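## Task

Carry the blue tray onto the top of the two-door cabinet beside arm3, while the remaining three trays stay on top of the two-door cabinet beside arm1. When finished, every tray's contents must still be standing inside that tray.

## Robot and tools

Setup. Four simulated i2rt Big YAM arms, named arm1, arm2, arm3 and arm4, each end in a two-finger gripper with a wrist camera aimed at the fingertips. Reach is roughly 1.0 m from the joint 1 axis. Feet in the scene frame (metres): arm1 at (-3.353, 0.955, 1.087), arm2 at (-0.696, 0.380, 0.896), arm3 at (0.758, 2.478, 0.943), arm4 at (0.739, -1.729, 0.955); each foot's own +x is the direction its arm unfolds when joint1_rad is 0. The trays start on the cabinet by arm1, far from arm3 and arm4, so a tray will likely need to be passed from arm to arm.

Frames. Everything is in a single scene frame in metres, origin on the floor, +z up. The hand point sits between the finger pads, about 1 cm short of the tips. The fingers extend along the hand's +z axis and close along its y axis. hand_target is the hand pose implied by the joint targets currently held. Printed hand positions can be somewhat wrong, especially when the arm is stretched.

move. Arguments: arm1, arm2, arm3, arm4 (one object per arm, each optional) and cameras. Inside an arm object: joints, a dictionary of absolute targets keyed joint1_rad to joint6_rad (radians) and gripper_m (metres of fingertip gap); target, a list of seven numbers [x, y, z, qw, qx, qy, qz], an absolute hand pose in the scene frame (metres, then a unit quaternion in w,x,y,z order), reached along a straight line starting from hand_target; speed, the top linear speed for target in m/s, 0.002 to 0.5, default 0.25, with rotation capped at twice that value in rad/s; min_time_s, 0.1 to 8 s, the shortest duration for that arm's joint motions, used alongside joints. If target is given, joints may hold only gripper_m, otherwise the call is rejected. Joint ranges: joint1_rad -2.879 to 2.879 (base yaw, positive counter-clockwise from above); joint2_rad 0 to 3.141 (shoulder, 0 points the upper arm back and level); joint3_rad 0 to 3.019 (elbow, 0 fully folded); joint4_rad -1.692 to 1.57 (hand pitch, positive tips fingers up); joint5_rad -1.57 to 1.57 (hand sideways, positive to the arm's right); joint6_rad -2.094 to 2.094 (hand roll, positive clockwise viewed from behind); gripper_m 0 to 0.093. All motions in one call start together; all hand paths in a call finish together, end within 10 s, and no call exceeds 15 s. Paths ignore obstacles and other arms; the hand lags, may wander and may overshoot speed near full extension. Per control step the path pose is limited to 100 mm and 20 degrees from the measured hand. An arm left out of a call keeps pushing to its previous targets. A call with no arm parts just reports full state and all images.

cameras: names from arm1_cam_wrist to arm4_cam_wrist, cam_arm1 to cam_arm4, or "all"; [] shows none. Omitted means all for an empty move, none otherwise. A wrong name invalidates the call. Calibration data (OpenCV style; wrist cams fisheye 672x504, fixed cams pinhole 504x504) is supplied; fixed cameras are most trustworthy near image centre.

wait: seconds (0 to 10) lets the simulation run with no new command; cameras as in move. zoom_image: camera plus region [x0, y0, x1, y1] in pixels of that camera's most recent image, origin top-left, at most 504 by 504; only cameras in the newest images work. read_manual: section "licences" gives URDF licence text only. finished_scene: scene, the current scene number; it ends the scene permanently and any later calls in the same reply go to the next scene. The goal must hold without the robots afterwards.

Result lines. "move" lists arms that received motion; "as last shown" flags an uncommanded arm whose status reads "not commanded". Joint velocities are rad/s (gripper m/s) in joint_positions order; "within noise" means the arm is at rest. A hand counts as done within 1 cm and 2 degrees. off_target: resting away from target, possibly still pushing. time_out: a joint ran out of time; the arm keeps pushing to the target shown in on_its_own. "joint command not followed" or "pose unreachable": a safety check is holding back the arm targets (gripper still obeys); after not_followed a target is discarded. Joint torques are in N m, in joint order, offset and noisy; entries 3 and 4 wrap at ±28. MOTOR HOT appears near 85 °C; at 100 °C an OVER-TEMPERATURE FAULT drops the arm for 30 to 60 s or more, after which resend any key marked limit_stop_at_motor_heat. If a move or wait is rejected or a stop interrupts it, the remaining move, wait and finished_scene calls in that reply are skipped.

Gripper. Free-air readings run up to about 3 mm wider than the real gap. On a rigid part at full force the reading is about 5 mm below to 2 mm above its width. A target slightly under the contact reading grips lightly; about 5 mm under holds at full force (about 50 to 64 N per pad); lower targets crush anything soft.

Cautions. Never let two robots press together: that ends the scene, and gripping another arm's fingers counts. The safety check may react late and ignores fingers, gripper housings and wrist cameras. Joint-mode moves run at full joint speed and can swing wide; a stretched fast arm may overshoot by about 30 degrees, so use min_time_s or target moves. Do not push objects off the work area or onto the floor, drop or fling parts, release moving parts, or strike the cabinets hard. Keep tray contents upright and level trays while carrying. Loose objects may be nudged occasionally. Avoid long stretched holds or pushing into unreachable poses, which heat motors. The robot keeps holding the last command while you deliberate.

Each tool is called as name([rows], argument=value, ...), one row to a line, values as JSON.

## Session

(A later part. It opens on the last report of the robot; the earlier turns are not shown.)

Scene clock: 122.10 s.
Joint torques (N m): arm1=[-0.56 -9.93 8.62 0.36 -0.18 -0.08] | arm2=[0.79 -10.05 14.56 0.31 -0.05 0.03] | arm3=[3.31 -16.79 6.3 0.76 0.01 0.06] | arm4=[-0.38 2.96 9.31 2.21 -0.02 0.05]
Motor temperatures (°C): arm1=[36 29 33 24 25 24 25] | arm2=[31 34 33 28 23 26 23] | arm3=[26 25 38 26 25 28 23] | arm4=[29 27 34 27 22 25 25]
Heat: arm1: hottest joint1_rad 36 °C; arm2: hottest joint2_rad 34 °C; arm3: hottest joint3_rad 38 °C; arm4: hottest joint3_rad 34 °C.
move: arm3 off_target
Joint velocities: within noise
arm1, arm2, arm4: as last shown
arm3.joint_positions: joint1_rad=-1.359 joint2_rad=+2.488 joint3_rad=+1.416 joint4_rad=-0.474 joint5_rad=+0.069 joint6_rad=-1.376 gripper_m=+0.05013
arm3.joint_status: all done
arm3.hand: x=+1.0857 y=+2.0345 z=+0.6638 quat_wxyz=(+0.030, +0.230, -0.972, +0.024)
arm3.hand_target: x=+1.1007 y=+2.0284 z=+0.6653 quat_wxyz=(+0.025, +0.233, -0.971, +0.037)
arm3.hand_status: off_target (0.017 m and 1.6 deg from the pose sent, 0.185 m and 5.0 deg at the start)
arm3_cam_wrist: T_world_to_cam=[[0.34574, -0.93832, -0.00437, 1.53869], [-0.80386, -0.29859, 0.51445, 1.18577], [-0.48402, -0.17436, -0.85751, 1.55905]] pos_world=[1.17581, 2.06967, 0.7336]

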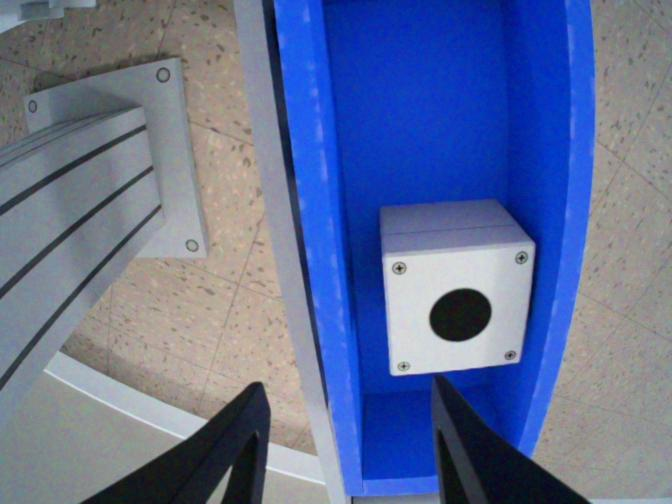

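move(arm3={"target": [1.034, 2.009, 0.63, -0.0249, -0.2334, 0.972, -0.0369], "speed": 0.15, "joints": {"gripper_m": 0.045}}, cameras=["arm3_cam_wrist"])

Scene clock: 124.63 s.
Joint torques (N m): arm1=[-0.56 -9.64 8.64 0.23 -0.19 -0.09] | arm2=[1.03 -10.23 14.56 0.35 -0.05 0.03] | arm3=[1.49 -16.5 3.95 0.84 -0.17 -0.12] | arm4=[-0.38 2.96 9.31 2.22 -0.04 0.06]
Motor temperatures (°C): arm1=[36 29 33 24 25 24 25] | arm2=[31 34 33 27 23 26 23] | arm3=[26 25 37 26 25 28 23] | arm4=[28 27 34 27 22 25 25]
Heat: arm1: hottest joint1_rad 36 °C; arm2: hottest joint2_rad 34 °C; arm3: hottest joint3_rad 37 °C; arm4: hottest joint3_rad 34 °C.
move: arm3 done
Joint velocities: within noise
arm1, arm2, arm4: as last shown
arm3.joint_positions: joint1_rad=-1.461 joint2_rad=+2.540 joint3_rad=+1.397 joint4_rad=-0.372 joint5_rad=+0.068 joint6_rad=-1.479 gripper_m=+0.04513
arm3.joint_status: all done
arm3.hand: x=+1.0344 y=+2.0106 z=+0.6340 quat_wxyz=(+0.027, +0.231, -0.972, +0.035)
arm3.hand_target: x=+1.0341 y=+2.0090 z=+0.6301 quat_wxyz=(+0.025, +0.233, -0.971, +0.037)
arm3.hand_status: done (0.004 m and 0.4 deg from the pose sent, 0.067 m and 1.6 deg at the start)
arm3_cam_wrist: T_world_to_cam=[[0.34695, -0.9377, 0.01849, 1.51695], [-0.8091, -0.28928, 0.51153, 1.14133], [-0.47431, -0.19244, -0.85906, 1.5318]] pos_world=[1.1237, 2.04739, 0.70403]

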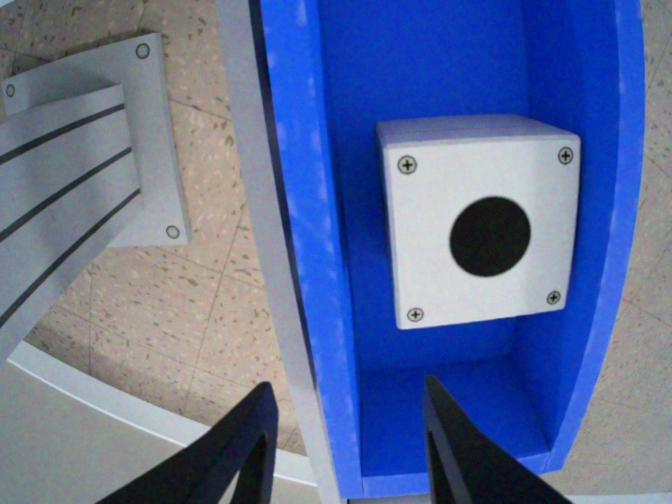

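move(arm3={"target": [1.014, 2.0125, 0.607, -0.0249, -0.2334, 0.972, -0.0369], "speed": 0.12, "joints": {"gripper_m": 0.04}}, cameras=["arm3_cam_wrist"])

Scene clock: 126.57 s.
Joint torques (N m): arm1=[-0.85 -10.05 8.61 0.27 -0.18 -0.08] | arm2=[0.85 -10.11 14.5 0.29 -0.05 0.03] | arm3=[0.21 -16.62 3.33 0.87 -0.19 -0.11] | arm4=[-0.26 2.96 9.31 2.17 -0.02 0.05]
Motor temperatures (°C): arm1=[36 29 33 24 25 24 25] | arm2=[31 33 34 27 23 26 23] | arm3=[26 25 37 26 25 28 23] | arm4=[28 27 34 27 22 25 25]
Heat: arm1: hottest joint1_rad 36 °C; arm2: hottest joint3_rad 34 °C; arm3: hottest joint3_rad 37 °C; arm4: hottest joint3_rad 34 °C.
move: arm3 done
Joint velocities: within noise
arm1, arm2, arm4: as last shown
arm3.joint_positions: joint1_rad=-1.478 joint2_rad=+2.582 joint3_rad=+1.386 joint4_rad=-0.315 joint5_rad=+0.066 joint6_rad=-1.508 gripper_m=+0.04013
arm3.joint_status: all done
arm3.hand: x=+1.0204 y=+2.0157 z=+0.6114 quat_wxyz=(+0.026, +0.236, -0.971, +0.036)
arm3.hand_target: x=+1.0139 y=+2.0127 z=+0.6070 quat_wxyz=(+0.025, +0.233, -0.971, +0.037)
arm3.hand_status: done (0.008 m and 0.4 deg from the pose sent, 0.034 m and 0.4 deg at the start)
arm3_cam_wrist: T_world_to_cam=[[0.35759, -0.93365, 0.02066, 1.50663], [-0.80633, -0.29752, 0.51119, 1.15703], [-0.47113, -0.19946, -0.85922, 1.51769]] pos_world=[1.10921, 2.05361, 0.68144]

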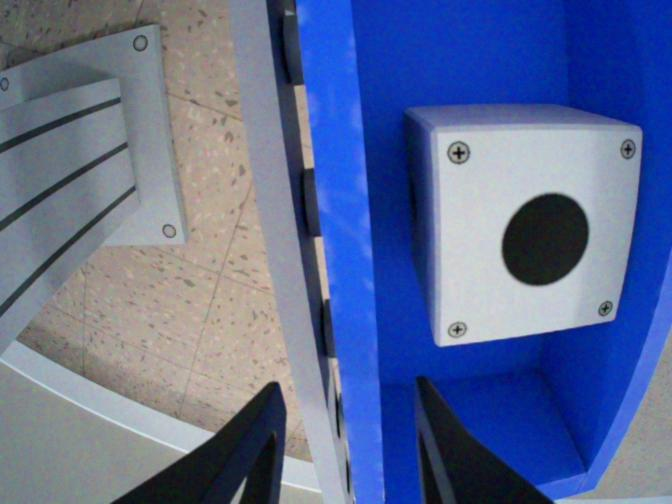

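move(arm3={"target": [1.0155, 2.0095, 0.582, -0.0249, -0.2334, 0.972, -0.0369], "speed": 0.1, "joints": {"gripper_m": 0.035}}, cameras=["arm3_cam_wrist"])

Scene clock: 127.90 s.
Joint torques (N m): arm1=[-0.79 -10.05 8.73 0.32 -0.19 -0.12] | arm2=[0.85 -10.34 14.58 0.32 -0.04 0.03] | arm3=[0.38 -16.15 4.67 0.73 -0.2 -0.13] | arm4=[-0.26 2.96 9.32 2.18 -0.03 0.06]
Motor temperatures (°C): arm1=[36 29 33 24 25 24 25] | arm2=[31 33 34 27 23 26 23] | arm3=[26 25 37 26 25 28 23] | arm4=[28 27 34 27 22 25 25]
Heat: arm1: hottest joint1_rad 36 °C; arm2: hottest joint3_rad 34 °C; arm3: hottest joint3_rad 37 °C; arm4: hottest joint3_rad 34 °C.
move: arm3 off_target
Joint velocities: within noise
arm1, arm2, arm4: as last shown
arm3.joint_positions: joint1_rad=-1.478 joint2_rad=+2.643 joint3_rad=+1.418 joint4_rad=-0.300 joint5_rad=+0.066 joint6_rad=-1.508 gripper_m=+0.03513
arm3.joint_status: all done
arm3.hand: x=+1.0176 y=+2.0201 z=+0.5858 quat_wxyz=(+0.028, +0.237, -0.971, +0.030)
arm3.hand_target: x=+1.0153 y=+2.0097 z=+0.5822 quat_wxyz=(+0.025, +0.233, -0.971, +0.037)
arm3.hand_status: off_target (0.011 m and 0.9 deg from the pose sent, 0.031 m and 0.4 deg at the start)
arm3_cam_wrist: T_world_to_cam=[[0.35804, -0.93367, 0.00826, 1.51914], [-0.80289, -0.30335, 0.51317, 1.17629], [-0.47663, -0.19037, -0.85825, 1.48187]] pos_world=[1.10681, 2.05731, 0.65562]

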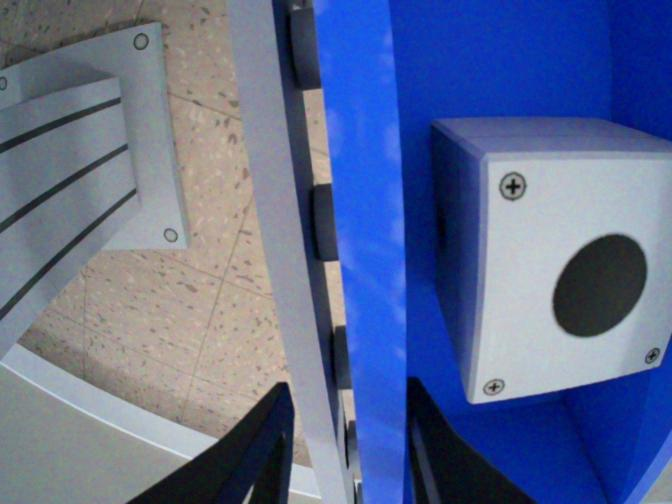

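move(arm3={"target": [1.024, 1.992, 0.64, -0.0249, -0.2334, 0.972, -0.0369], "speed": 0.12})

move(arm3={"target": [1.019, 2.0025, 0.585, -0.0249, -0.2334, 0.972, -0.0369], "speed": 0.1}, cameras=["arm3_cam_wrist"])

Scene clock: 129.70 s.
Joint torques (N m): arm1=[-0.67 -10.23 8.54 0.35 -0.2 -0.12] | arm2=[0.85 -10.17 14.57 0.28 -0.05 0.03] | arm3=[0.03 -18.84 3.79 0.12 -0.16 -0.12] | arm4=[-0.32 2.96 9.33 2.19 -0.03 0.06]
Motor temperatures (°C): arm1=[36 29 33 24 25 24 25] | arm2=[31 33 34 27 23 26 23] | arm3=[26 25 37 26 25 28 23] | arm4=[28 27 34 27 22 25 25]
Heat: arm1: hottest joint1_rad 36 °C; arm2: hottest joint3_rad 34 °C; arm3: hottest joint3_rad 37 °C; arm4: hottest joint3_rad 34 °C.
move: arm3 off_target
Joint velocities: within noise
arm1, arm2, arm4: as last shown
arm3.joint_positions: joint1_rad=-1.479 joint2_rad=+2.560 joint3_rad=+1.418 joint4_rad=-0.385 joint5_rad=+0.066 joint6_rad=-1.512 gripper_m=+0.03513
arm3.joint_status: not commanded
arm3.hand: x=+1.0265 y=+2.0048 z=+0.6272 quat_wxyz=(+0.028, +0.238, -0.970, +0.029)
arm3.hand_target: x=+1.0239 y=+1.9921 z=+0.6398 quat_wxyz=(+0.025, +0.233, -0.971, +0.037)
arm3.hand_status: off_target (0.018 m and 1.1 deg from the pose sent, 0.061 m and 0.9 deg at the start)
pictures: none

Scene clock: 131.13 s.
Joint torques (N m): arm1=[-0.73 -10.29 8.62 0.34 -0.16 -0.11] | arm2=[0.79 -10.11 14.56 0.34 -0.06 0.02] | arm3=[0.32 -17.26 4.75 0.75 -0.2 -0.11] | arm4=[-0.15 2.96 9.32 2.14 -0.04 0.05]
Motor temperatures (°C): arm1=[36 29 33 24 25 24 25] | arm2=[31 33 35 27 23 26 23] | arm3=[26 25 37 26 25 28 23] | arm4=[28 27 34 27 22 25 25]
Heat: arm1: hottest joint1_rad 36 °C; arm2: hottest joint3_rad 35 °C; arm3: hottest joint3_rad 37 °C; arm4: hottest joint3_rad 34 °C.
move: arm3 off_target
Joint velocities: within noise
arm1, arm2, arm4: as last shown
arm3.joint_positions: joint1_rad=-1.479 joint2_rad=+2.650 joint3_rad=+1.441 joint4_rad=-0.322 joint5_rad=+0.066 joint6_rad=-1.512 gripper_m=+0.03513
arm3.joint_status: not commanded
arm3.hand: x=+1.0196 y=+2.0159 z=+0.5852 quat_wxyz=(+0.029, +0.238, -0.970, +0.027)
arm3.hand_target: x=+1.0188 y=+2.0026 z=+0.5852 quat_wxyz=(+0.025, +0.233, -0.971, +0.037)
arm3.hand_status: off_target (0.013 m and 1.4 deg from the pose sent, 0.043 m and 1.1 deg at the start)
arm3_cam_wrist: T_world_to_cam=[[0.36044, -0.93278, 0.00091, 1.51459], [-0.80004, -0.30864, 0.51446, 1.18395], [-0.4796, -0.18616, -0.85751, 1.47565]] pos_world=[1.10901, 2.05291, 0.65491]

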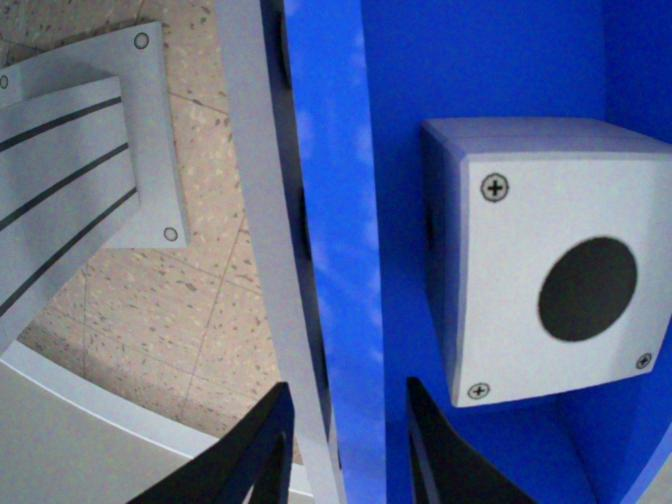

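move(arm3={"target": [1.0195, 2.0015, 0.577, -0.0249, -0.2334, 0.972, -0.0369], "speed": 0.1, "joints": {"gripper_m": 0.03}})

move(arm3={"joints": {"gripper_m": 0.003}}, cameras=["arm3_cam_wrist"])

move(arm3={"target": [1.0195, 2.0015, 0.69, -0.0249, -0.2334, 0.972, -0.0369], "speed": 0.1}, cameras=["arm3_cam_wrist", "cam_arm3"])

Scene clock: 132.63 s.
Joint torques (N m): arm1=[-1.14 -10.23 8.61 0.31 -0.14 -0.12] | arm2=[0.91 -10.11 14.54 0.34 -0.05 0.03] | arm3=[0.5 -16.44 4.98 0.77 -0.18 -0.11] | arm4=[-0.32 3.02 9.32 2.22 -0.03 0.05]
Motor temperatures (°C): arm1=[36 29 33 24 25 24 25] | arm2=[31 33 35 27 23 26 23] | arm3=[26 25 37 26 25 28 23] | arm4=[28 27 34 27 22 25 25]
Heat: arm1: hottest joint1_rad 36 °C; arm2: hottest joint3_rad 35 °C; arm3: hottest joint3_rad 37 °C; arm4: hottest joint3_rad 34 °C.
move: arm3 off_target
Joint velocities: within noise
arm1, arm2, arm4: as last shown
arm3.joint_positions: joint1_rad=-1.479 joint2_rad=+2.661 joint3_rad=+1.456 joint4_rad=-0.319 joint5_rad=+0.066 joint6_rad=-1.512 gripper_m=+0.03013
arm3.joint_status: all done
arm3.hand: x=+1.0219 y=+2.0120 z=+0.5815 quat_wxyz=(+0.028, +0.238, -0.970, +0.030)
arm3.hand_target: x=+1.0193 y=+2.0017 z=+0.5773 quat_wxyz=(+0.025, +0.233, -0.971, +0.037)
arm3.hand_status: off_target (0.012 m and 1.0 deg from the pose sent, 0.017 m and 1.4 deg at the start)
pictures: none

Scene clock: 133.17 s.
Joint torques (N m): arm1=[-0.67 -9.88 8.54 0.34 -0.18 -0.07] | arm2=[0.91 -10.29 14.53 0.34 -0.05 0.03] | arm3=[0.26 -16.32 5 0.73 -0.17 -0.1] | arm4=[-0.26 2.9 9.29 2.18 -0.03 0.05]
Motor temperatures (°C): arm1=[36 29 33 24 25 24 25] | arm2=[31 33 35 27 23 26 23] | arm3=[26 25 37 26 25 28 23] | arm4=[28 27 34 27 22 25 25]
Heat: arm1: hottest joint1_rad 36 °C; arm2: hottest joint3_rad 35 °C; arm3: hottest joint3_rad 37 °C; arm4: hottest joint3_rad 34 °C.
move: arm3 off_target
Joint velocities: within noise
arm1.joint_positions: joint1_rad=+1.831 joint2_rad=+1.300 joint3_rad=+1.320 joint4_rad=-1.285 joint5_rad=+0.103 joint6_rad=-1.347 gripper_m=+0.03993
arm1.joint_status: not commanded
arm1.hand: x=-3.2973 y=+0.5200 z=+1.3779 quat_wxyz=(-0.014, +0.033, +0.986, -0.164)
arm1.hand_target: x=-3.2998 y=+0.5278 z=+1.3677 quat_wxyz=(-0.017, +0.027, +0.989, -0.147)
arm1.hand_status: not commanded
arm2.joint_positions: joint1_rad=-1.224 joint2_rad=+1.297 joint3_rad=+1.257 joint4_rad=-1.288 joint5_rad=-0.058 joint6_rad=-1.722 gripper_m=+0.03993
arm2.joint_status: not commanded
arm2.hand: x=-0.8590 y=+0.7760 z=+1.1505 quat_wxyz=(+0.113, -0.958, -0.260, +0.048)
arm2.hand_target: x=-0.8635 y=+0.7831 z=+1.1673 quat_wxyz=(+0.126, -0.956, -0.259, +0.050)
arm2.hand_status: not commanded
arm3.joint_positions: joint1_rad=-1.479 joint2_rad=+2.661 joint3_rad=+1.456 joint4_rad=-0.319 joint5_rad=+0.066 joint6_rad=-1.511 gripper_m=+0.01200
arm3.joint_status: gripper_m off_target (ended at +0.01203, target +0.00300)
arm3.hand: x=+1.0220 y=+2.0121 z=+0.5815 quat_wxyz=(+0.028, +0.237, -0.971, +0.030)
arm3.hand_target: x=+1.0193 y=+2.0017 z=+0.5773 quat_wxyz=(+0.025, +0.233, -0.971, +0.037)
arm3.hand_status: not commanded
arm4.joint_positions: joint1_rad=+0.385 joint2_rad=+0.628 joint3_rad=+1.385 joint4_rad=-1.571 joint5_rad=-0.065 joint6_rad=-0.063 gripper_m=+0.09396
arm4.joint_status: not commanded
arm4.hand: x=+0.9336 y=-1.7515 z=+1.4482 quat_wxyz=(-0.377, -0.040, -0.925, +0.016)
arm4.hand_target: x=+0.9321 y=-1.7512 z=+1.4564 quat_wxyz=(-0.386, -0.040, -0.921, +0.018)
arm4.hand_status: not commanded
arm3_cam_wrist: T_world_to_cam=[[0.35977, -0.93301, 0.00808, 1.50711], [-0.80239, -0.30495, 0.51301, 1.18239], [-0.47617, -0.19105, -0.85835, 1.47967]] pos_world=[1.11111, 2.04941, 0.65132]

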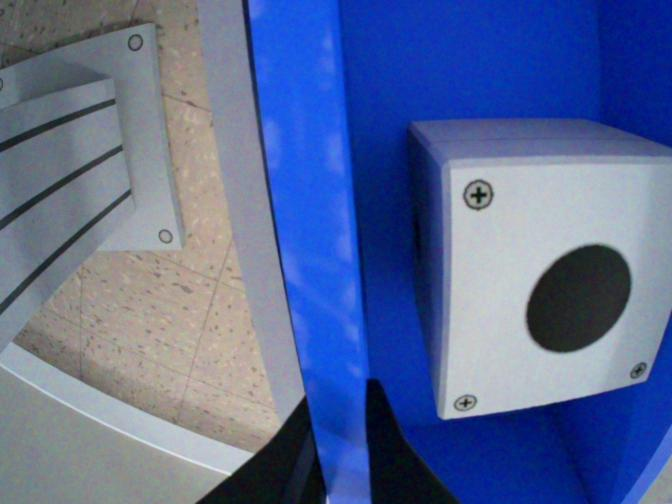

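Scene clock: 135.20 s.
Joint torques (N m): arm1=[-0.97 -9.88 8.61 0.32 -0.17 -0.13] | arm2=[0.85 -10.11 14.54 0.31 -0.06 0.03] | arm3=[0.21 -21.66 4.08 0.13 -0.21 -0.06] | arm4=[-0.32 3.08 9.35 2.18 -0.02 0.06]
Motor temperatures (°C): arm1=[36 29 34 24 25 24 25] | arm2=[31 33 35 27 23 26 23] | arm3=[26 26 37 26 25 28 23] | arm4=[28 27 34 27 22 25 25]
Heat: arm1: hottest joint1_rad 36 °C; arm2: hottest joint3_rad 35 °C; arm3: hottest joint3_rad 37 °C; arm4: hottest joint3_rad 34 °C.
move: arm3 off_target
Joint velocities: within noise
arm1, arm2, arm4: as last shown
arm3.joint_positions: joint1_rad=-1.479 joint2_rad=+2.474 joint3_rad=+1.318 joint4_rad=-0.424 joint5_rad=+0.068 joint6_rad=-1.516 gripper_m=+0.01200
arm3.joint_status: not commanded
arm3.hand: x=+1.0099 y=+2.0324 z=+0.6548 quat_wxyz=(+0.037, +0.241, -0.970, +0.004)
arm3.hand_target: x=+1.0188 y=+2.0023 z=+0.6892 quat_wxyz=(+0.025, +0.233, -0.971, +0.037)
arm3.hand_status: off_target (0.048 m and 4.1 deg from the pose sent, 0.109 m and 1.0 deg at the start)
arm3_cam_wrist: T_world_to_cam=[[0.36318, -0.93054, -0.04692, 1.55745], [-0.7854, -0.33285, 0.52189, 1.17496], [-0.50125, -0.15269, -0.85172, 1.48377]] pos_world=[1.10092, 2.0669, 0.72364]

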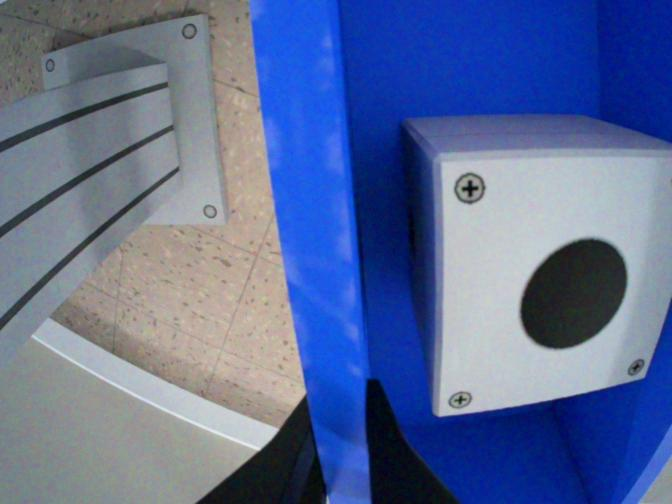

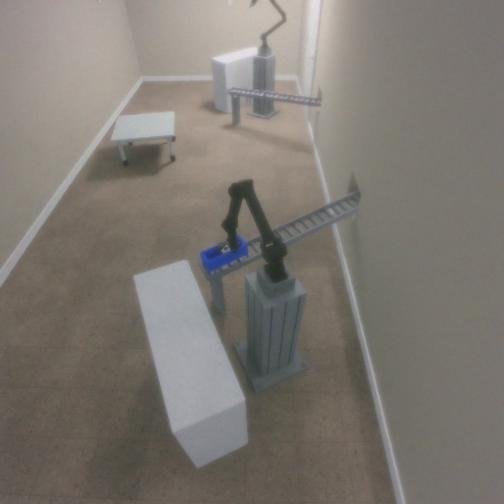

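move(arm3={"target": [1.0195, 2.0015, 1.09, 0, -0.2334, 0.972, 0], "speed": 0.22})

move(arm3={"target": [1.22, 2.648, 1.09, 0, -0.8192, 0.5736, 0], "speed": 0.22}, cameras=["arm3_cam_wrist", "cam_arm3"])

zoom_image(camera="cam_arm3", region=[100, 180, 320, 480])

Scene clock: 139.27 s.
Joint torques (N m): arm1=[-1.03 -9.93 8.72 0.25 -0.17 -0.12] | arm2=[0.85 -10.05 14.54 0.29 -0.05 0.02] | arm3=[0.15 -18.67 14.69 -0.1 -0.54 -0.19] | arm4=[-0.21 3.02 9.31 2.19 -0.03 0.05]
Motor temperatures (°C): arm1=[36 29 34 24 25 24 25] | arm2=[31 33 36 27 23 26 23] | arm3=[26 26 37 26 26 28 23] | arm4=[28 27 34 27 22 25 25]
Heat: arm1: hottest joint1_rad 36 °C; arm2: hottest joint3_rad 36 °C; arm3: hottest joint3_rad 37 °C; arm4: hottest joint3_rad 34 °C.
move: arm3 off_target
Joint velocities: within noise
arm1, arm2, arm4: as last shown
arm3.joint_positions: joint1_rad=-1.504 joint2_rad=+1.826 joint3_rad=+1.468 joint4_rad=-1.322 joint5_rad=+0.005 joint6_rad=-1.531 gripper_m=+0.01200
arm3.joint_status: not commanded
arm3.hand: x=+1.0115 y=+2.0297 z=+1.0399 quat_wxyz=(+0.021, +0.235, -0.970, -0.054)
arm3.hand_target: x=+1.0177 y=+2.0047 z=+1.0904 quat_wxyz=(+0.001, +0.234, -0.972, +0.001)
arm3.hand_status: off_target (0.058 m and 6.6 deg from the pose sent, 0.436 m and 4.3 deg at the start; pose on its path clipped on 27 of 85 steps)
pictures: none

Scene clock: 143.40 s.
Joint torques (N m): arm1=[-1.2 -9.93 8.59 0.25 -0.16 -0.11] | arm2=[0.91 -10.23 14.54 0.34 -0.05 0.03] | arm3=[2.2 -14.15 14.83 -0.08 -0.35 -0.17] | arm4=[-0.15 2.78 9.32 2.17 -0.03 0.05]
Motor temperatures (°C): arm1=[36 29 34 24 25 24 25] | arm2=[31 33 36 27 23 26 23] | arm3=[26 26 37 26 26 28 24] | arm4=[28 27 34 27 22 25 25]
Heat: arm1: hottest joint1_rad 36 °C; arm2: hottest joint3_rad 36 °C; arm3: hottest joint3_rad 37 °C; arm4: hottest joint3_rad 34 °C.
move: arm3 off_target
Joint velocities: within noise
arm1, arm2, arm4: as last shown
arm3.joint_positions: joint1_rad=-0.096 joint2_rad=+1.667 joint3_rad=+1.299 joint4_rad=-1.281 joint5_rad=+0.011 joint6_rad=-1.550 gripper_m=+0.01200
arm3.joint_status: not commanded
arm3.hand: x=+1.1941 y=+2.6354 z=+1.0570 quat_wxyz=(+0.037, +0.814, -0.579, -0.021)
arm3.hand_target: x=+1.2176 y=+2.6471 z=+1.0906 quat_wxyz=(+0.000, +0.819, -0.574, +0.000)
arm3.hand_status: off_target (0.044 m and 4.9 deg from the pose sent, 0.654 m and 83.0 deg at the start)
arm3_cam_wrist: T_world_to_cam=[[0.9677, 0.21777, -0.12703, -1.593], [0.25206, -0.84641, 0.4691, 1.48091], [-0.00537, -0.48596, -0.87396, 2.32049]] pos_world=[1.18071, 2.72805, 1.13097]

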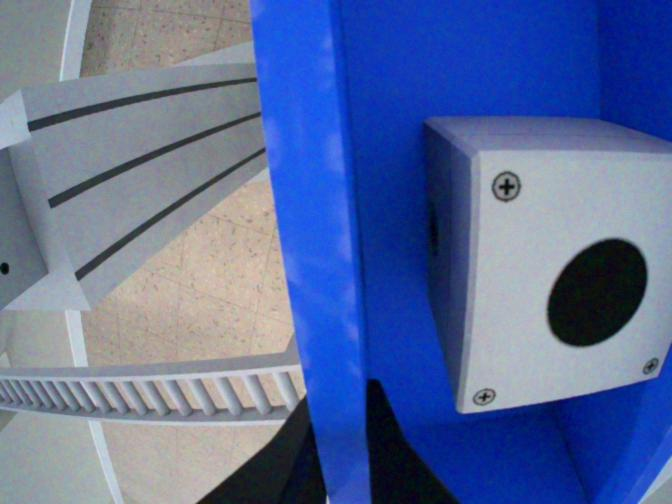

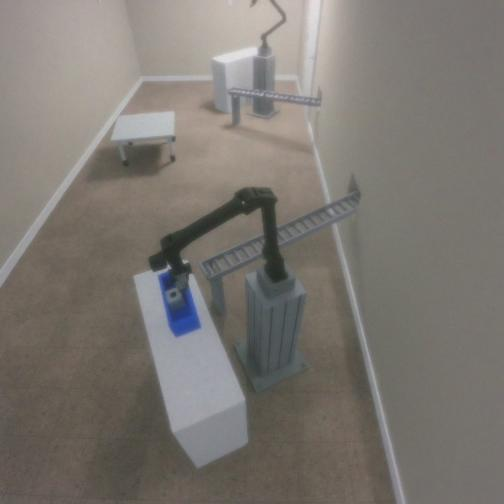

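Scaled by 1.680 from the camera's image (finer frame: 720x720).

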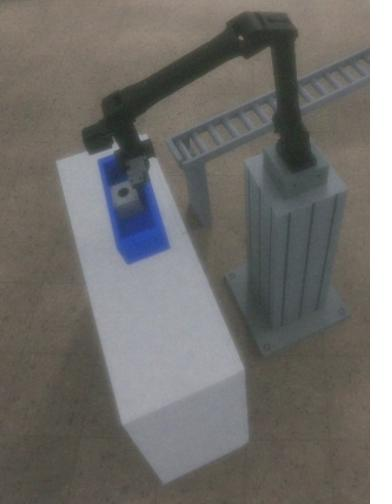

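move(arm3={"target": [1.212, 2.644, 0.915, 0.02, -0.8192, 0.5736, -0.012], "speed": 0.15}, cameras=["cam_arm3"])

zoom_image(camera="cam_arm3", region=[120, 240, 260, 400])

Scene clock: 145.97 s.
Joint torques (N m): arm1=[-0.91 -10.05 8.65 0.28 -0.17 -0.11] | arm2=[0.97 -10.11 14.52 0.35 -0.05 0.03] | arm3=[1.96 -15.56 7.99 0.92 -0.51 -0.15] | arm4=[-0.09 2.96 9.31 2.19 -0.03 0.05]
Motor temperatures (°C): arm1=[36 29 34 24 25 24 25] | arm2=[31 33 37 27 23 26 23] | arm3=[26 26 38 26 26 28 24] | arm4=[28 27 34 27 22 25 25]
Heat: arm1: hottest joint1_rad 36 °C; arm2: hottest joint3_rad 37 °C; arm3: hottest joint3_rad 38 °C; arm4: hottest joint3_rad 34 °C.
move: arm3 off_target
Joint velocities: within noise
arm1, arm2, arm4: as last shown
arm3.joint_positions: joint1_rad=-0.096 joint2_rad=+1.861 joint3_rad=+1.079 joint4_rad=-0.800 joint5_rad=+0.011 joint6_rad=-1.558 gripper_m=+0.01200
arm3.joint_status: not commanded
arm3.hand: x=+1.1937 y=+2.6361 z=+0.8973 quat_wxyz=(+0.009, +0.817, -0.577, -0.002)
arm3.hand_target: x=+1.2115 y=+2.6438 z=+0.9155 quat_wxyz=(-0.020, +0.819, -0.573, +0.012)
arm3.hand_status: off_target (0.027 m and 3.7 deg from the pose sent, 0.143 m and 7.6 deg at the start)

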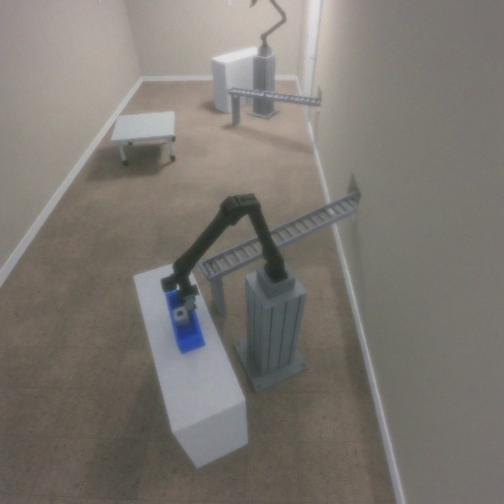

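Scaled by 3.150 from the camera's image (finer frame: 720x720).

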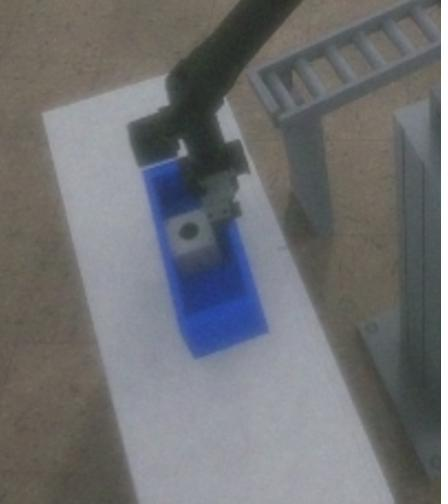

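move(arm3={"target": [1.214, 2.645, 0.878, 0.014, -0.8192, 0.5736, -0.008], "speed": 0.08}, cameras=["cam_arm3"])

zoom_image(camera="cam_arm3", region=[150, 270, 230, 360])

Scene clock: 147.60 s.
Joint torques (N m): arm1=[-0.73 -9.88 8.5 0.29 -0.13 -0.11] | arm2=[0.91 -10.05 14.52 0.35 -0.06 0.03] | arm3=[1.85 -15.62 7.5 0.94 -0.5 -0.15] | arm4=[-0.32 2.96 9.33 2.19 -0.03 0.06]
Motor temperatures (°C): arm1=[36 29 34 24 25 24 25] | arm2=[31 33 37 27 23 26 23] | arm3=[26 26 38 26 26 28 24] | arm4=[28 27 34 27 22 25 25]
Heat: arm1: hottest joint1_rad 36 °C; arm2: hottest joint3_rad 37 °C; arm3: hottest joint3_rad 38 °C; arm4: hottest joint3_rad 34 °C.
move: arm3 off_target
Joint velocities: within noise
arm1, arm2, arm4: as last shown
arm3.joint_positions: joint1_rad=-0.096 joint2_rad=+1.940 joint3_rad=+1.079 joint4_rad=-0.732 joint5_rad=+0.011 joint6_rad=-1.558 gripper_m=+0.01200
arm3.joint_status: not commanded
arm3.hand: x=+1.1952 y=+2.6368 z=+0.8622 quat_wxyz=(+0.013, +0.817, -0.577, -0.005)
arm3.hand_target: x=+1.2136 y=+2.6448 z=+0.8785 quat_wxyz=(-0.014, +0.819, -0.573, +0.008)
arm3.hand_status: off_target (0.026 m and 3.5 deg from the pose sent, 0.029 m and 2.9 deg at the start)

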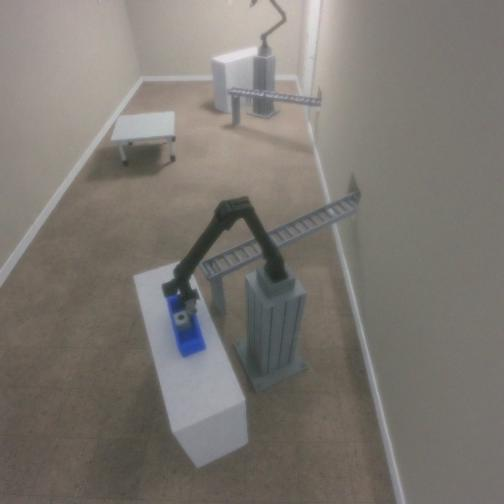

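Scaled by 5.600 from the camera's image (finer frame: 720x720).

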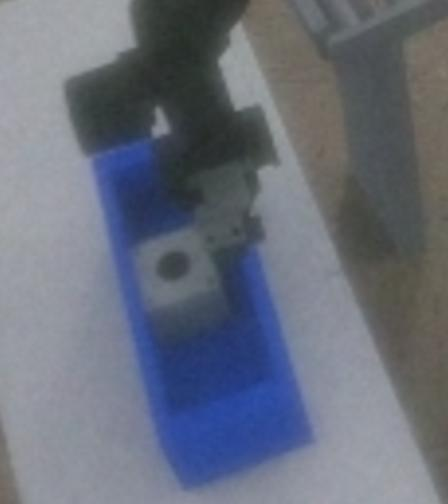

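move(arm3={"target": [1.214, 2.645, 0.86, 0.016, -0.8192, 0.5736, -0.009], "speed": 0.05})

move(arm3={"target": [1.214, 2.645, 0.845, 0.016, -0.8192, 0.5736, -0.009], "speed": 0.05}, cameras=["cam_arm3"])

zoom_image(camera="cam_arm3", region=[150, 270, 230, 360])

Scene clock: 148.90 s.
Joint torques (N m): arm1=[-0.97 -9.82 8.68 0.27 -0.17 -0.09] | arm2=[0.85 -10.29 14.53 0.35 -0.05 0.02] | arm3=[1.73 -15.38 6.57 0.98 -0.41 -0.13] | arm4=[-0.32 3.02 9.28 2.19 -0.03 0.06]
Motor temperatures (°C): arm1=[36 29 34 24 25 24 25] | arm2=[31 33 37 27 23 26 23] | arm3=[26 26 38 26 26 28 24] | arm4=[28 27 34 27 22 25 25]
Heat: arm1: hottest joint1_rad 36 °C; arm2: hottest joint3_rad 37 °C; arm3: hottest joint3_rad 38 °C; arm4: hottest joint3_rad 34 °C.
move: arm3 off_target
Joint velocities: within noise
arm1, arm2, arm4: as last shown
arm3.joint_positions: joint1_rad=-0.096 joint2_rad=+1.970 joint3_rad=+1.079 joint4_rad=-0.685 joint5_rad=+0.008 joint6_rad=-1.558 gripper_m=+0.01200
arm3.joint_status: not commanded
arm3.hand: x=+1.1994 y=+2.6389 z=+0.8484 quat_wxyz=(+0.006, +0.817, -0.577, -0.002)
arm3.hand_target: x=+1.2138 y=+2.6449 z=+0.8603 quat_wxyz=(-0.016, +0.819, -0.573, +0.009)
arm3.hand_status: off_target (0.020 m and 2.8 deg from the pose sent, 0.021 m and 3.8 deg at the start)
pictures: none

Scene clock: 149.90 s.
Joint torques (N m): arm1=[-0.56 -9.93 8.61 0.39 -0.19 -0.12] | arm2=[0.79 -10.05 14.54 0.35 -0.05 0.02] | arm3=[1.73 -14.27 6.32 0.96 -0.33 -0.09] | arm4=[-0.26 3.08 9.33 2.19 -0.03 0.04]
Motor temperatures (°C): arm1=[36 29 34 24 25 24 25] | arm2=[31 33 37 27 23 26 23] | arm3=[26 26 37 26 26 28 24] | arm4=[28 27 34 27 22 25 25]
Heat: arm1: hottest joint1_rad 36 °C; arm2: hottest joint3_rad 37 °C; arm3: hottest joint3_rad 37 °C; arm4: hottest joint3_rad 34 °C.
move: arm3 done
Joint velocities: within noise
arm1, arm2, arm4: as last shown
arm3.joint_positions: joint1_rad=-0.096 joint2_rad=+1.980 joint3_rad=+1.079 joint4_rad=-0.647 joint5_rad=+0.006 joint6_rad=-1.562 gripper_m=+0.01200
arm3.joint_status: not commanded
arm3.hand: x=+1.2058 y=+2.6417 z=+0.8438 quat_wxyz=(-0.006, +0.818, -0.576, +0.005)
arm3.hand_target: x=+1.2140 y=+2.6450 z=+0.8452 quat_wxyz=(-0.016, +0.819, -0.573, +0.009)
arm3.hand_status: done (0.009 m and 1.3 deg from the pose sent, 0.016 m and 2.8 deg at the start)

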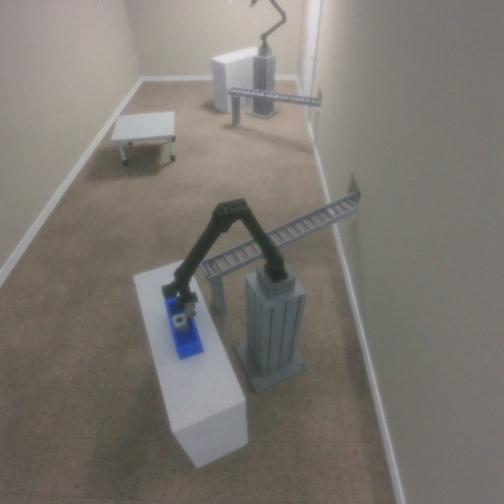

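Scaled by 5.600 from the camera's image (finer frame: 720x720).

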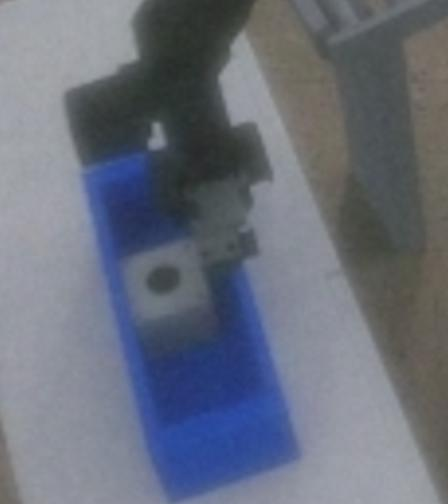

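move(arm3={"target": [1.213, 2.6445, 0.83, 0.008, -0.8185, 0.5745, -0.004], "speed": 0.05}, cameras=["cam_arm3", "arm3_cam_wrist"])

Scene clock: 151.13 s.
Joint torques (N m): arm1=[-0.56 -9.99 8.61 0.18 -0.17 -0.11] | arm2=[1.03 -10.17 14.53 0.35 -0.05 0.03] | arm3=[1.85 -11.52 7.21 0.73 -0.31 -0.05] | arm4=[-0.26 2.9 9.33 2.17 -0.02 0.06]
Motor temperatures (°C): arm1=[36 29 34 24 25 24 25] | arm2=[31 33 37 27 23 26 23] | arm3=[26 26 37 26 26 28 24] | arm4=[28 27 34 27 22 25 25]
Heat: arm1: hottest joint1_rad 36 °C; arm2: hottest joint3_rad 37 °C; arm3: hottest joint3_rad 37 °C; arm4: hottest joint3_rad 34 °C.
move: arm3 off_target
Joint velocities: within noise
arm1.joint_positions: joint1_rad=+1.831 joint2_rad=+1.300 joint3_rad=+1.320 joint4_rad=-1.285 joint5_rad=+0.103 joint6_rad=-1.347 gripper_m=+0.03993
arm1.joint_status: not commanded
arm1.hand: x=-3.2973 y=+0.5200 z=+1.3779 quat_wxyz=(-0.014, +0.033, +0.986, -0.164)
arm1.hand_target: x=-3.2998 y=+0.5278 z=+1.3677 quat_wxyz=(-0.017, +0.027, +0.989, -0.147)
arm1.hand_status: not commanded
arm2.joint_positions: joint1_rad=-1.224 joint2_rad=+1.297 joint3_rad=+1.257 joint4_rad=-1.288 joint5_rad=-0.058 joint6_rad=-1.722 gripper_m=+0.03993
arm2.joint_status: not commanded
arm2.hand: x=-0.8590 y=+0.7760 z=+1.1505 quat_wxyz=(+0.113, -0.958, -0.260, +0.048)
arm2.hand_target: x=-0.8635 y=+0.7831 z=+1.1673 quat_wxyz=(+0.126, -0.956, -0.259, +0.050)
arm2.hand_status: not commanded
arm3.joint_positions: joint1_rad=-0.096 joint2_rad=+1.988 joint3_rad=+1.079 joint4_rad=-0.633 joint5_rad=+0.006 joint6_rad=-1.564 gripper_m=+0.01200
arm3.joint_status: not commanded
arm3.hand: x=+1.2075 y=+2.6423 z=+0.8405 quat_wxyz=(-0.009, +0.818, -0.575, +0.007)
arm3.hand_target: x=+1.2127 y=+2.6444 z=+0.8303 quat_wxyz=(-0.008, +0.818, -0.574, +0.004)
arm3.hand_status: off_target (0.012 m and 0.3 deg from the pose sent, 0.016 m and 0.3 deg at the start)
arm4.joint_positions: joint1_rad=+0.385 joint2_rad=+0.628 joint3_rad=+1.385 joint4_rad=-1.571 joint5_rad=-0.065 joint6_rad=-0.063 gripper_m=+0.09396
arm4.joint_status: not commanded
arm4.hand: x=+0.9336 y=-1.7515 z=+1.4482 quat_wxyz=(-0.377, -0.040, -0.925, +0.016)
arm4.hand_target: x=+0.9321 y=-1.7512 z=+1.4564 quat_wxyz=(-0.386, -0.040, -0.921, +0.018)
arm4.hand_status: not commanded
pictures: arm3_cam_wrist, cam_arm3
arm3_cam_wrist: T_world_to_cam=[[0.97218, 0.23318, -0.02199, -1.76935], [0.21726, -0.86275, 0.45657, 1.68059], [0.08749, -0.44865, -0.88941, 1.93695]] pos_world=[1.18553, 2.73153, 0.91653]

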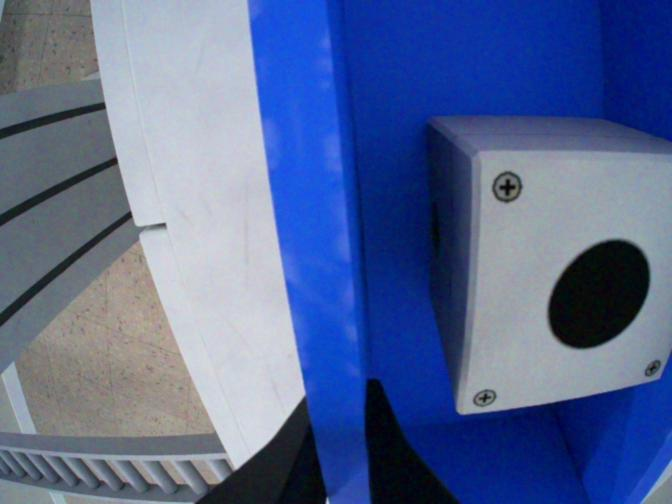

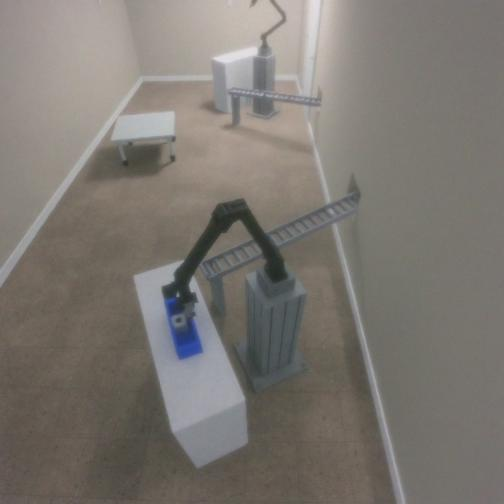

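move(arm3={"target": [1.213, 2.6445, 0.838, 0.008, -0.8185, 0.5745, -0.004], "speed": 0.05})

move(arm3={"joints": {"gripper_m": 0.03}})

move(arm3={"target": [1.215, 2.6455, 1.0, 0.008, -0.8185, 0.5745, -0.004], "speed": 0.15}, cameras=["arm3_cam_wrist", "cam_arm3", "cam_arm1"])

zoom_image(camera="cam_arm3", region=[110, 240, 260, 400])

zoom_image(camera="cam_arm1", region=[220, 150, 420, 330])

Scene clock: 152.53 s.
Joint torques (N m): arm1=[-0.85 -10.4 8.61 0.34 -0.17 -0.11] | arm2=[0.85 -10.05 14.54 0.36 -0.05 0.02] | arm3=[1.67 -13.04 7.35 0.06 -0.34 -0.05] | arm4=[-0.26 2.96 9.31 2.15 -0.03 0.05]
Motor temperatures (°C): arm1=[36 29 34 24 25 24 25] | arm2=[31 33 37 27 23 26 23] | arm3=[26 26 37 26 26 28 24] | arm4=[28 27 34 27 22 25 25]
Heat: arm1: hottest joint1_rad 36 °C; arm2: hottest joint3_rad 37 °C; arm3: hottest joint3_rad 37 °C; arm4: hottest joint3_rad 34 °C.
move: arm3 done
Joint velocities: within noise
arm1, arm2, arm4: as last shown
arm3.joint_positions: joint1_rad=-0.096 joint2_rad=+1.988 joint3_rad=+1.079 joint4_rad=-0.633 joint5_rad=+0.006 joint6_rad=-1.564 gripper_m=+0.01200
arm3.joint_status: not commanded
arm3.hand: x=+1.2075 y=+2.6423 z=+0.8405 quat_wxyz=(-0.009, +0.818, -0.575, +0.007)
arm3.hand_target: x=+1.2130 y=+2.6445 z=+0.8381 quat_wxyz=(-0.008, +0.818, -0.574, +0.004)
arm3.hand_status: done (0.006 m and 0.3 deg from the pose sent, 0.006 m and 0.3 deg at the start)
pictures: none

Scene clock: 153.10 s.
Joint torques (N m): arm1=[-0.91 -9.64 8.58 0.23 -0.17 -0.08] | arm2=[0.79 -10.11 14.52 0.32 -0.06 0.02] | arm3=[1.79 -13.27 7.32 0.18 -0.24 -0.05] | arm4=[-0.26 2.96 9.33 2.18 -0.03 0.05]
Motor temperatures (°C): arm1=[36 29 34 24 25 24 25] | arm2=[31 33 37 27 23 26 23] | arm3=[26 26 37 26 26 28 24] | arm4=[28 27 34 27 22 25 25]
Heat: arm1: hottest joint1_rad 36 °C; arm2: hottest joint3_rad 37 °C; arm3: hottest joint3_rad 37 °C; arm4: hottest joint3_rad 34 °C.
move: arm3 done
Joint velocities: within noise
arm1, arm2, arm4: as last shown
arm3.joint_positions: joint1_rad=-0.096 joint2_rad=+1.991 joint3_rad=+1.079 joint4_rad=-0.635 joint5_rad=+0.005 joint6_rad=-1.564 gripper_m=+0.02982
arm3.joint_status: all done
arm3.hand: x=+1.2061 y=+2.6420 z=+0.8388 quat_wxyz=(-0.007, +0.818, -0.575, +0.005)
arm3.hand_target: x=+1.2130 y=+2.6445 z=+0.8382 quat_wxyz=(-0.008, +0.818, -0.574, +0.004)
arm3.hand_status: not commanded
pictures: none

Scene clock: 154.97 s.
Joint torques (N m): arm1=[-0.85 -9.88 8.53 0.25 -0.14 -0.11] | arm2=[0.91 -10.23 14.5 0.29 -0.05 0.03] | arm3=[2.08 -14.56 10.77 -0.03 -0.24 -0.02] | arm4=[-0.26 2.96 9.32 2.19 -0.03 0.05]
Motor temperatures (°C): arm1=[36 29 34 24 25 24 25] | arm2=[31 33 38 27 23 26 23] | arm3=[26 26 37 26 26 28 24] | arm4=[28 27 34 27 22 25 25]
Heat: arm1: hottest joint1_rad 36 °C; arm2: hottest joint3_rad 38 °C; arm3: hottest joint3_rad 37 °C; arm4: hottest joint3_rad 34 °C.
move: arm3 off_target
Joint velocities: within noise
arm1, arm2, arm4: as last shown
arm3.joint_positions: joint1_rad=-0.096 joint2_rad=+1.742 joint3_rad=+1.172 joint4_rad=-1.027 joint5_rad=+0.005 joint6_rad=-1.564 gripper_m=+0.02991
arm3.joint_status: not commanded
arm3.hand: x=+1.1985 y=+2.6386 z=+0.9786 quat_wxyz=(+0.013, +0.818, -0.575, -0.009)
arm3.hand_target: x=+1.2142 y=+2.6452 z=+1.0003 quat_wxyz=(-0.008, +0.819, -0.574, +0.004)
arm3.hand_status: off_target (0.028 m and 2.9 deg from the pose sent, 0.162 m and 0.2 deg at the start)
pictures: arm3_cam_wrist, cam_arm1, cam_arm3
arm3_cam_wrist: T_world_to_cam=[[0.96955, 0.23257, -0.07665, -1.69845], [0.24134, -0.85462, 0.45976, 1.56286], [0.04142, -0.46426, -0.88473, 2.1507]] pos_world=[1.18046, 2.72914, 1.05406]

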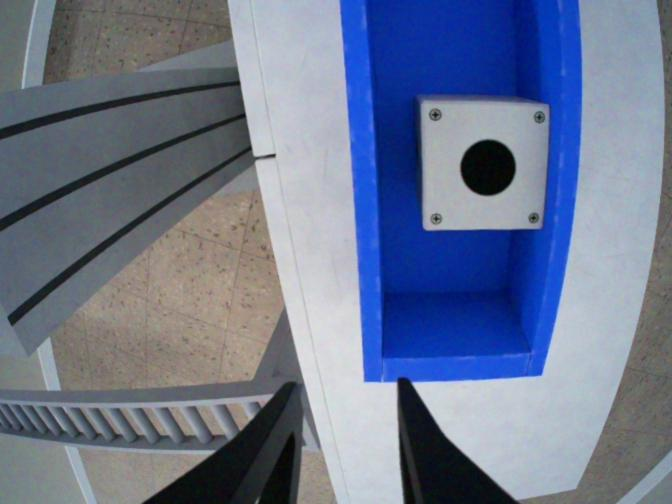

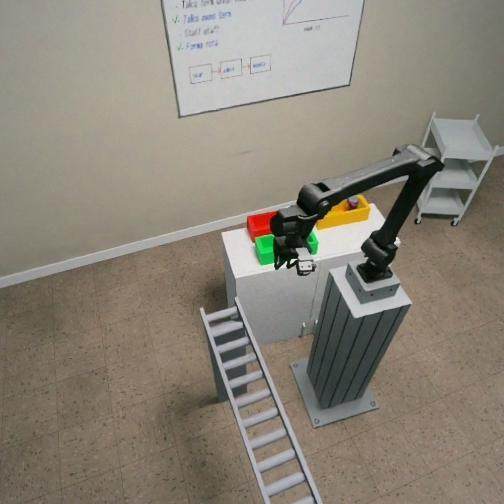

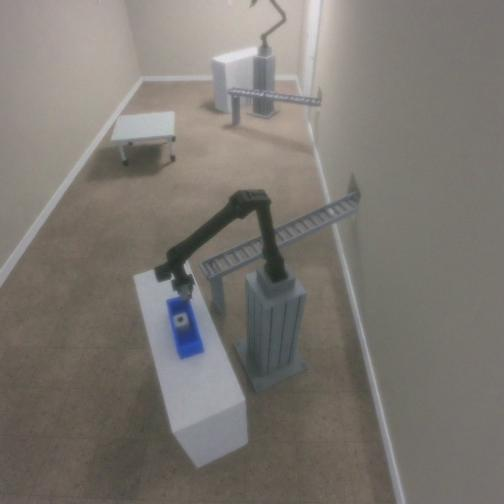

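Scaled by 3.150 from the camera's image (finer frame: 720x720).

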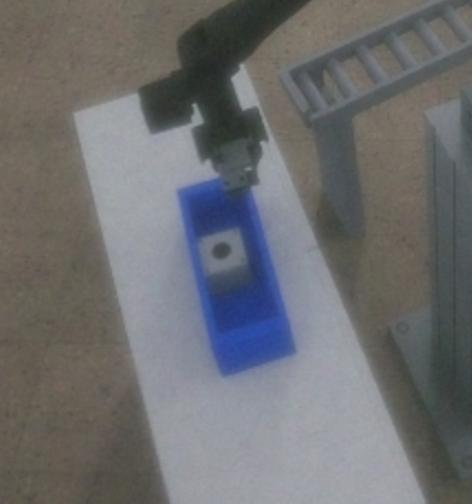

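Scaled by 2.520 from the camera's image (finer frame: 720x720).

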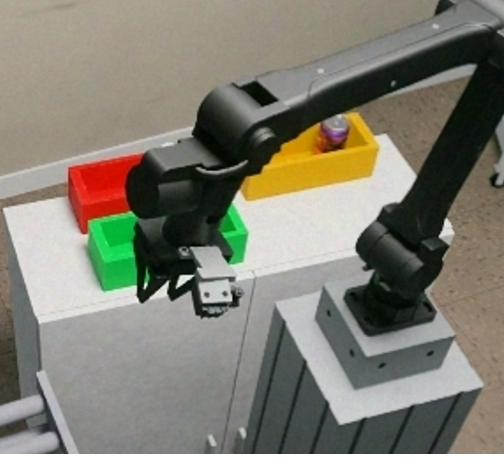

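finished_scene(scene=2)

The scene is finished: the task was done.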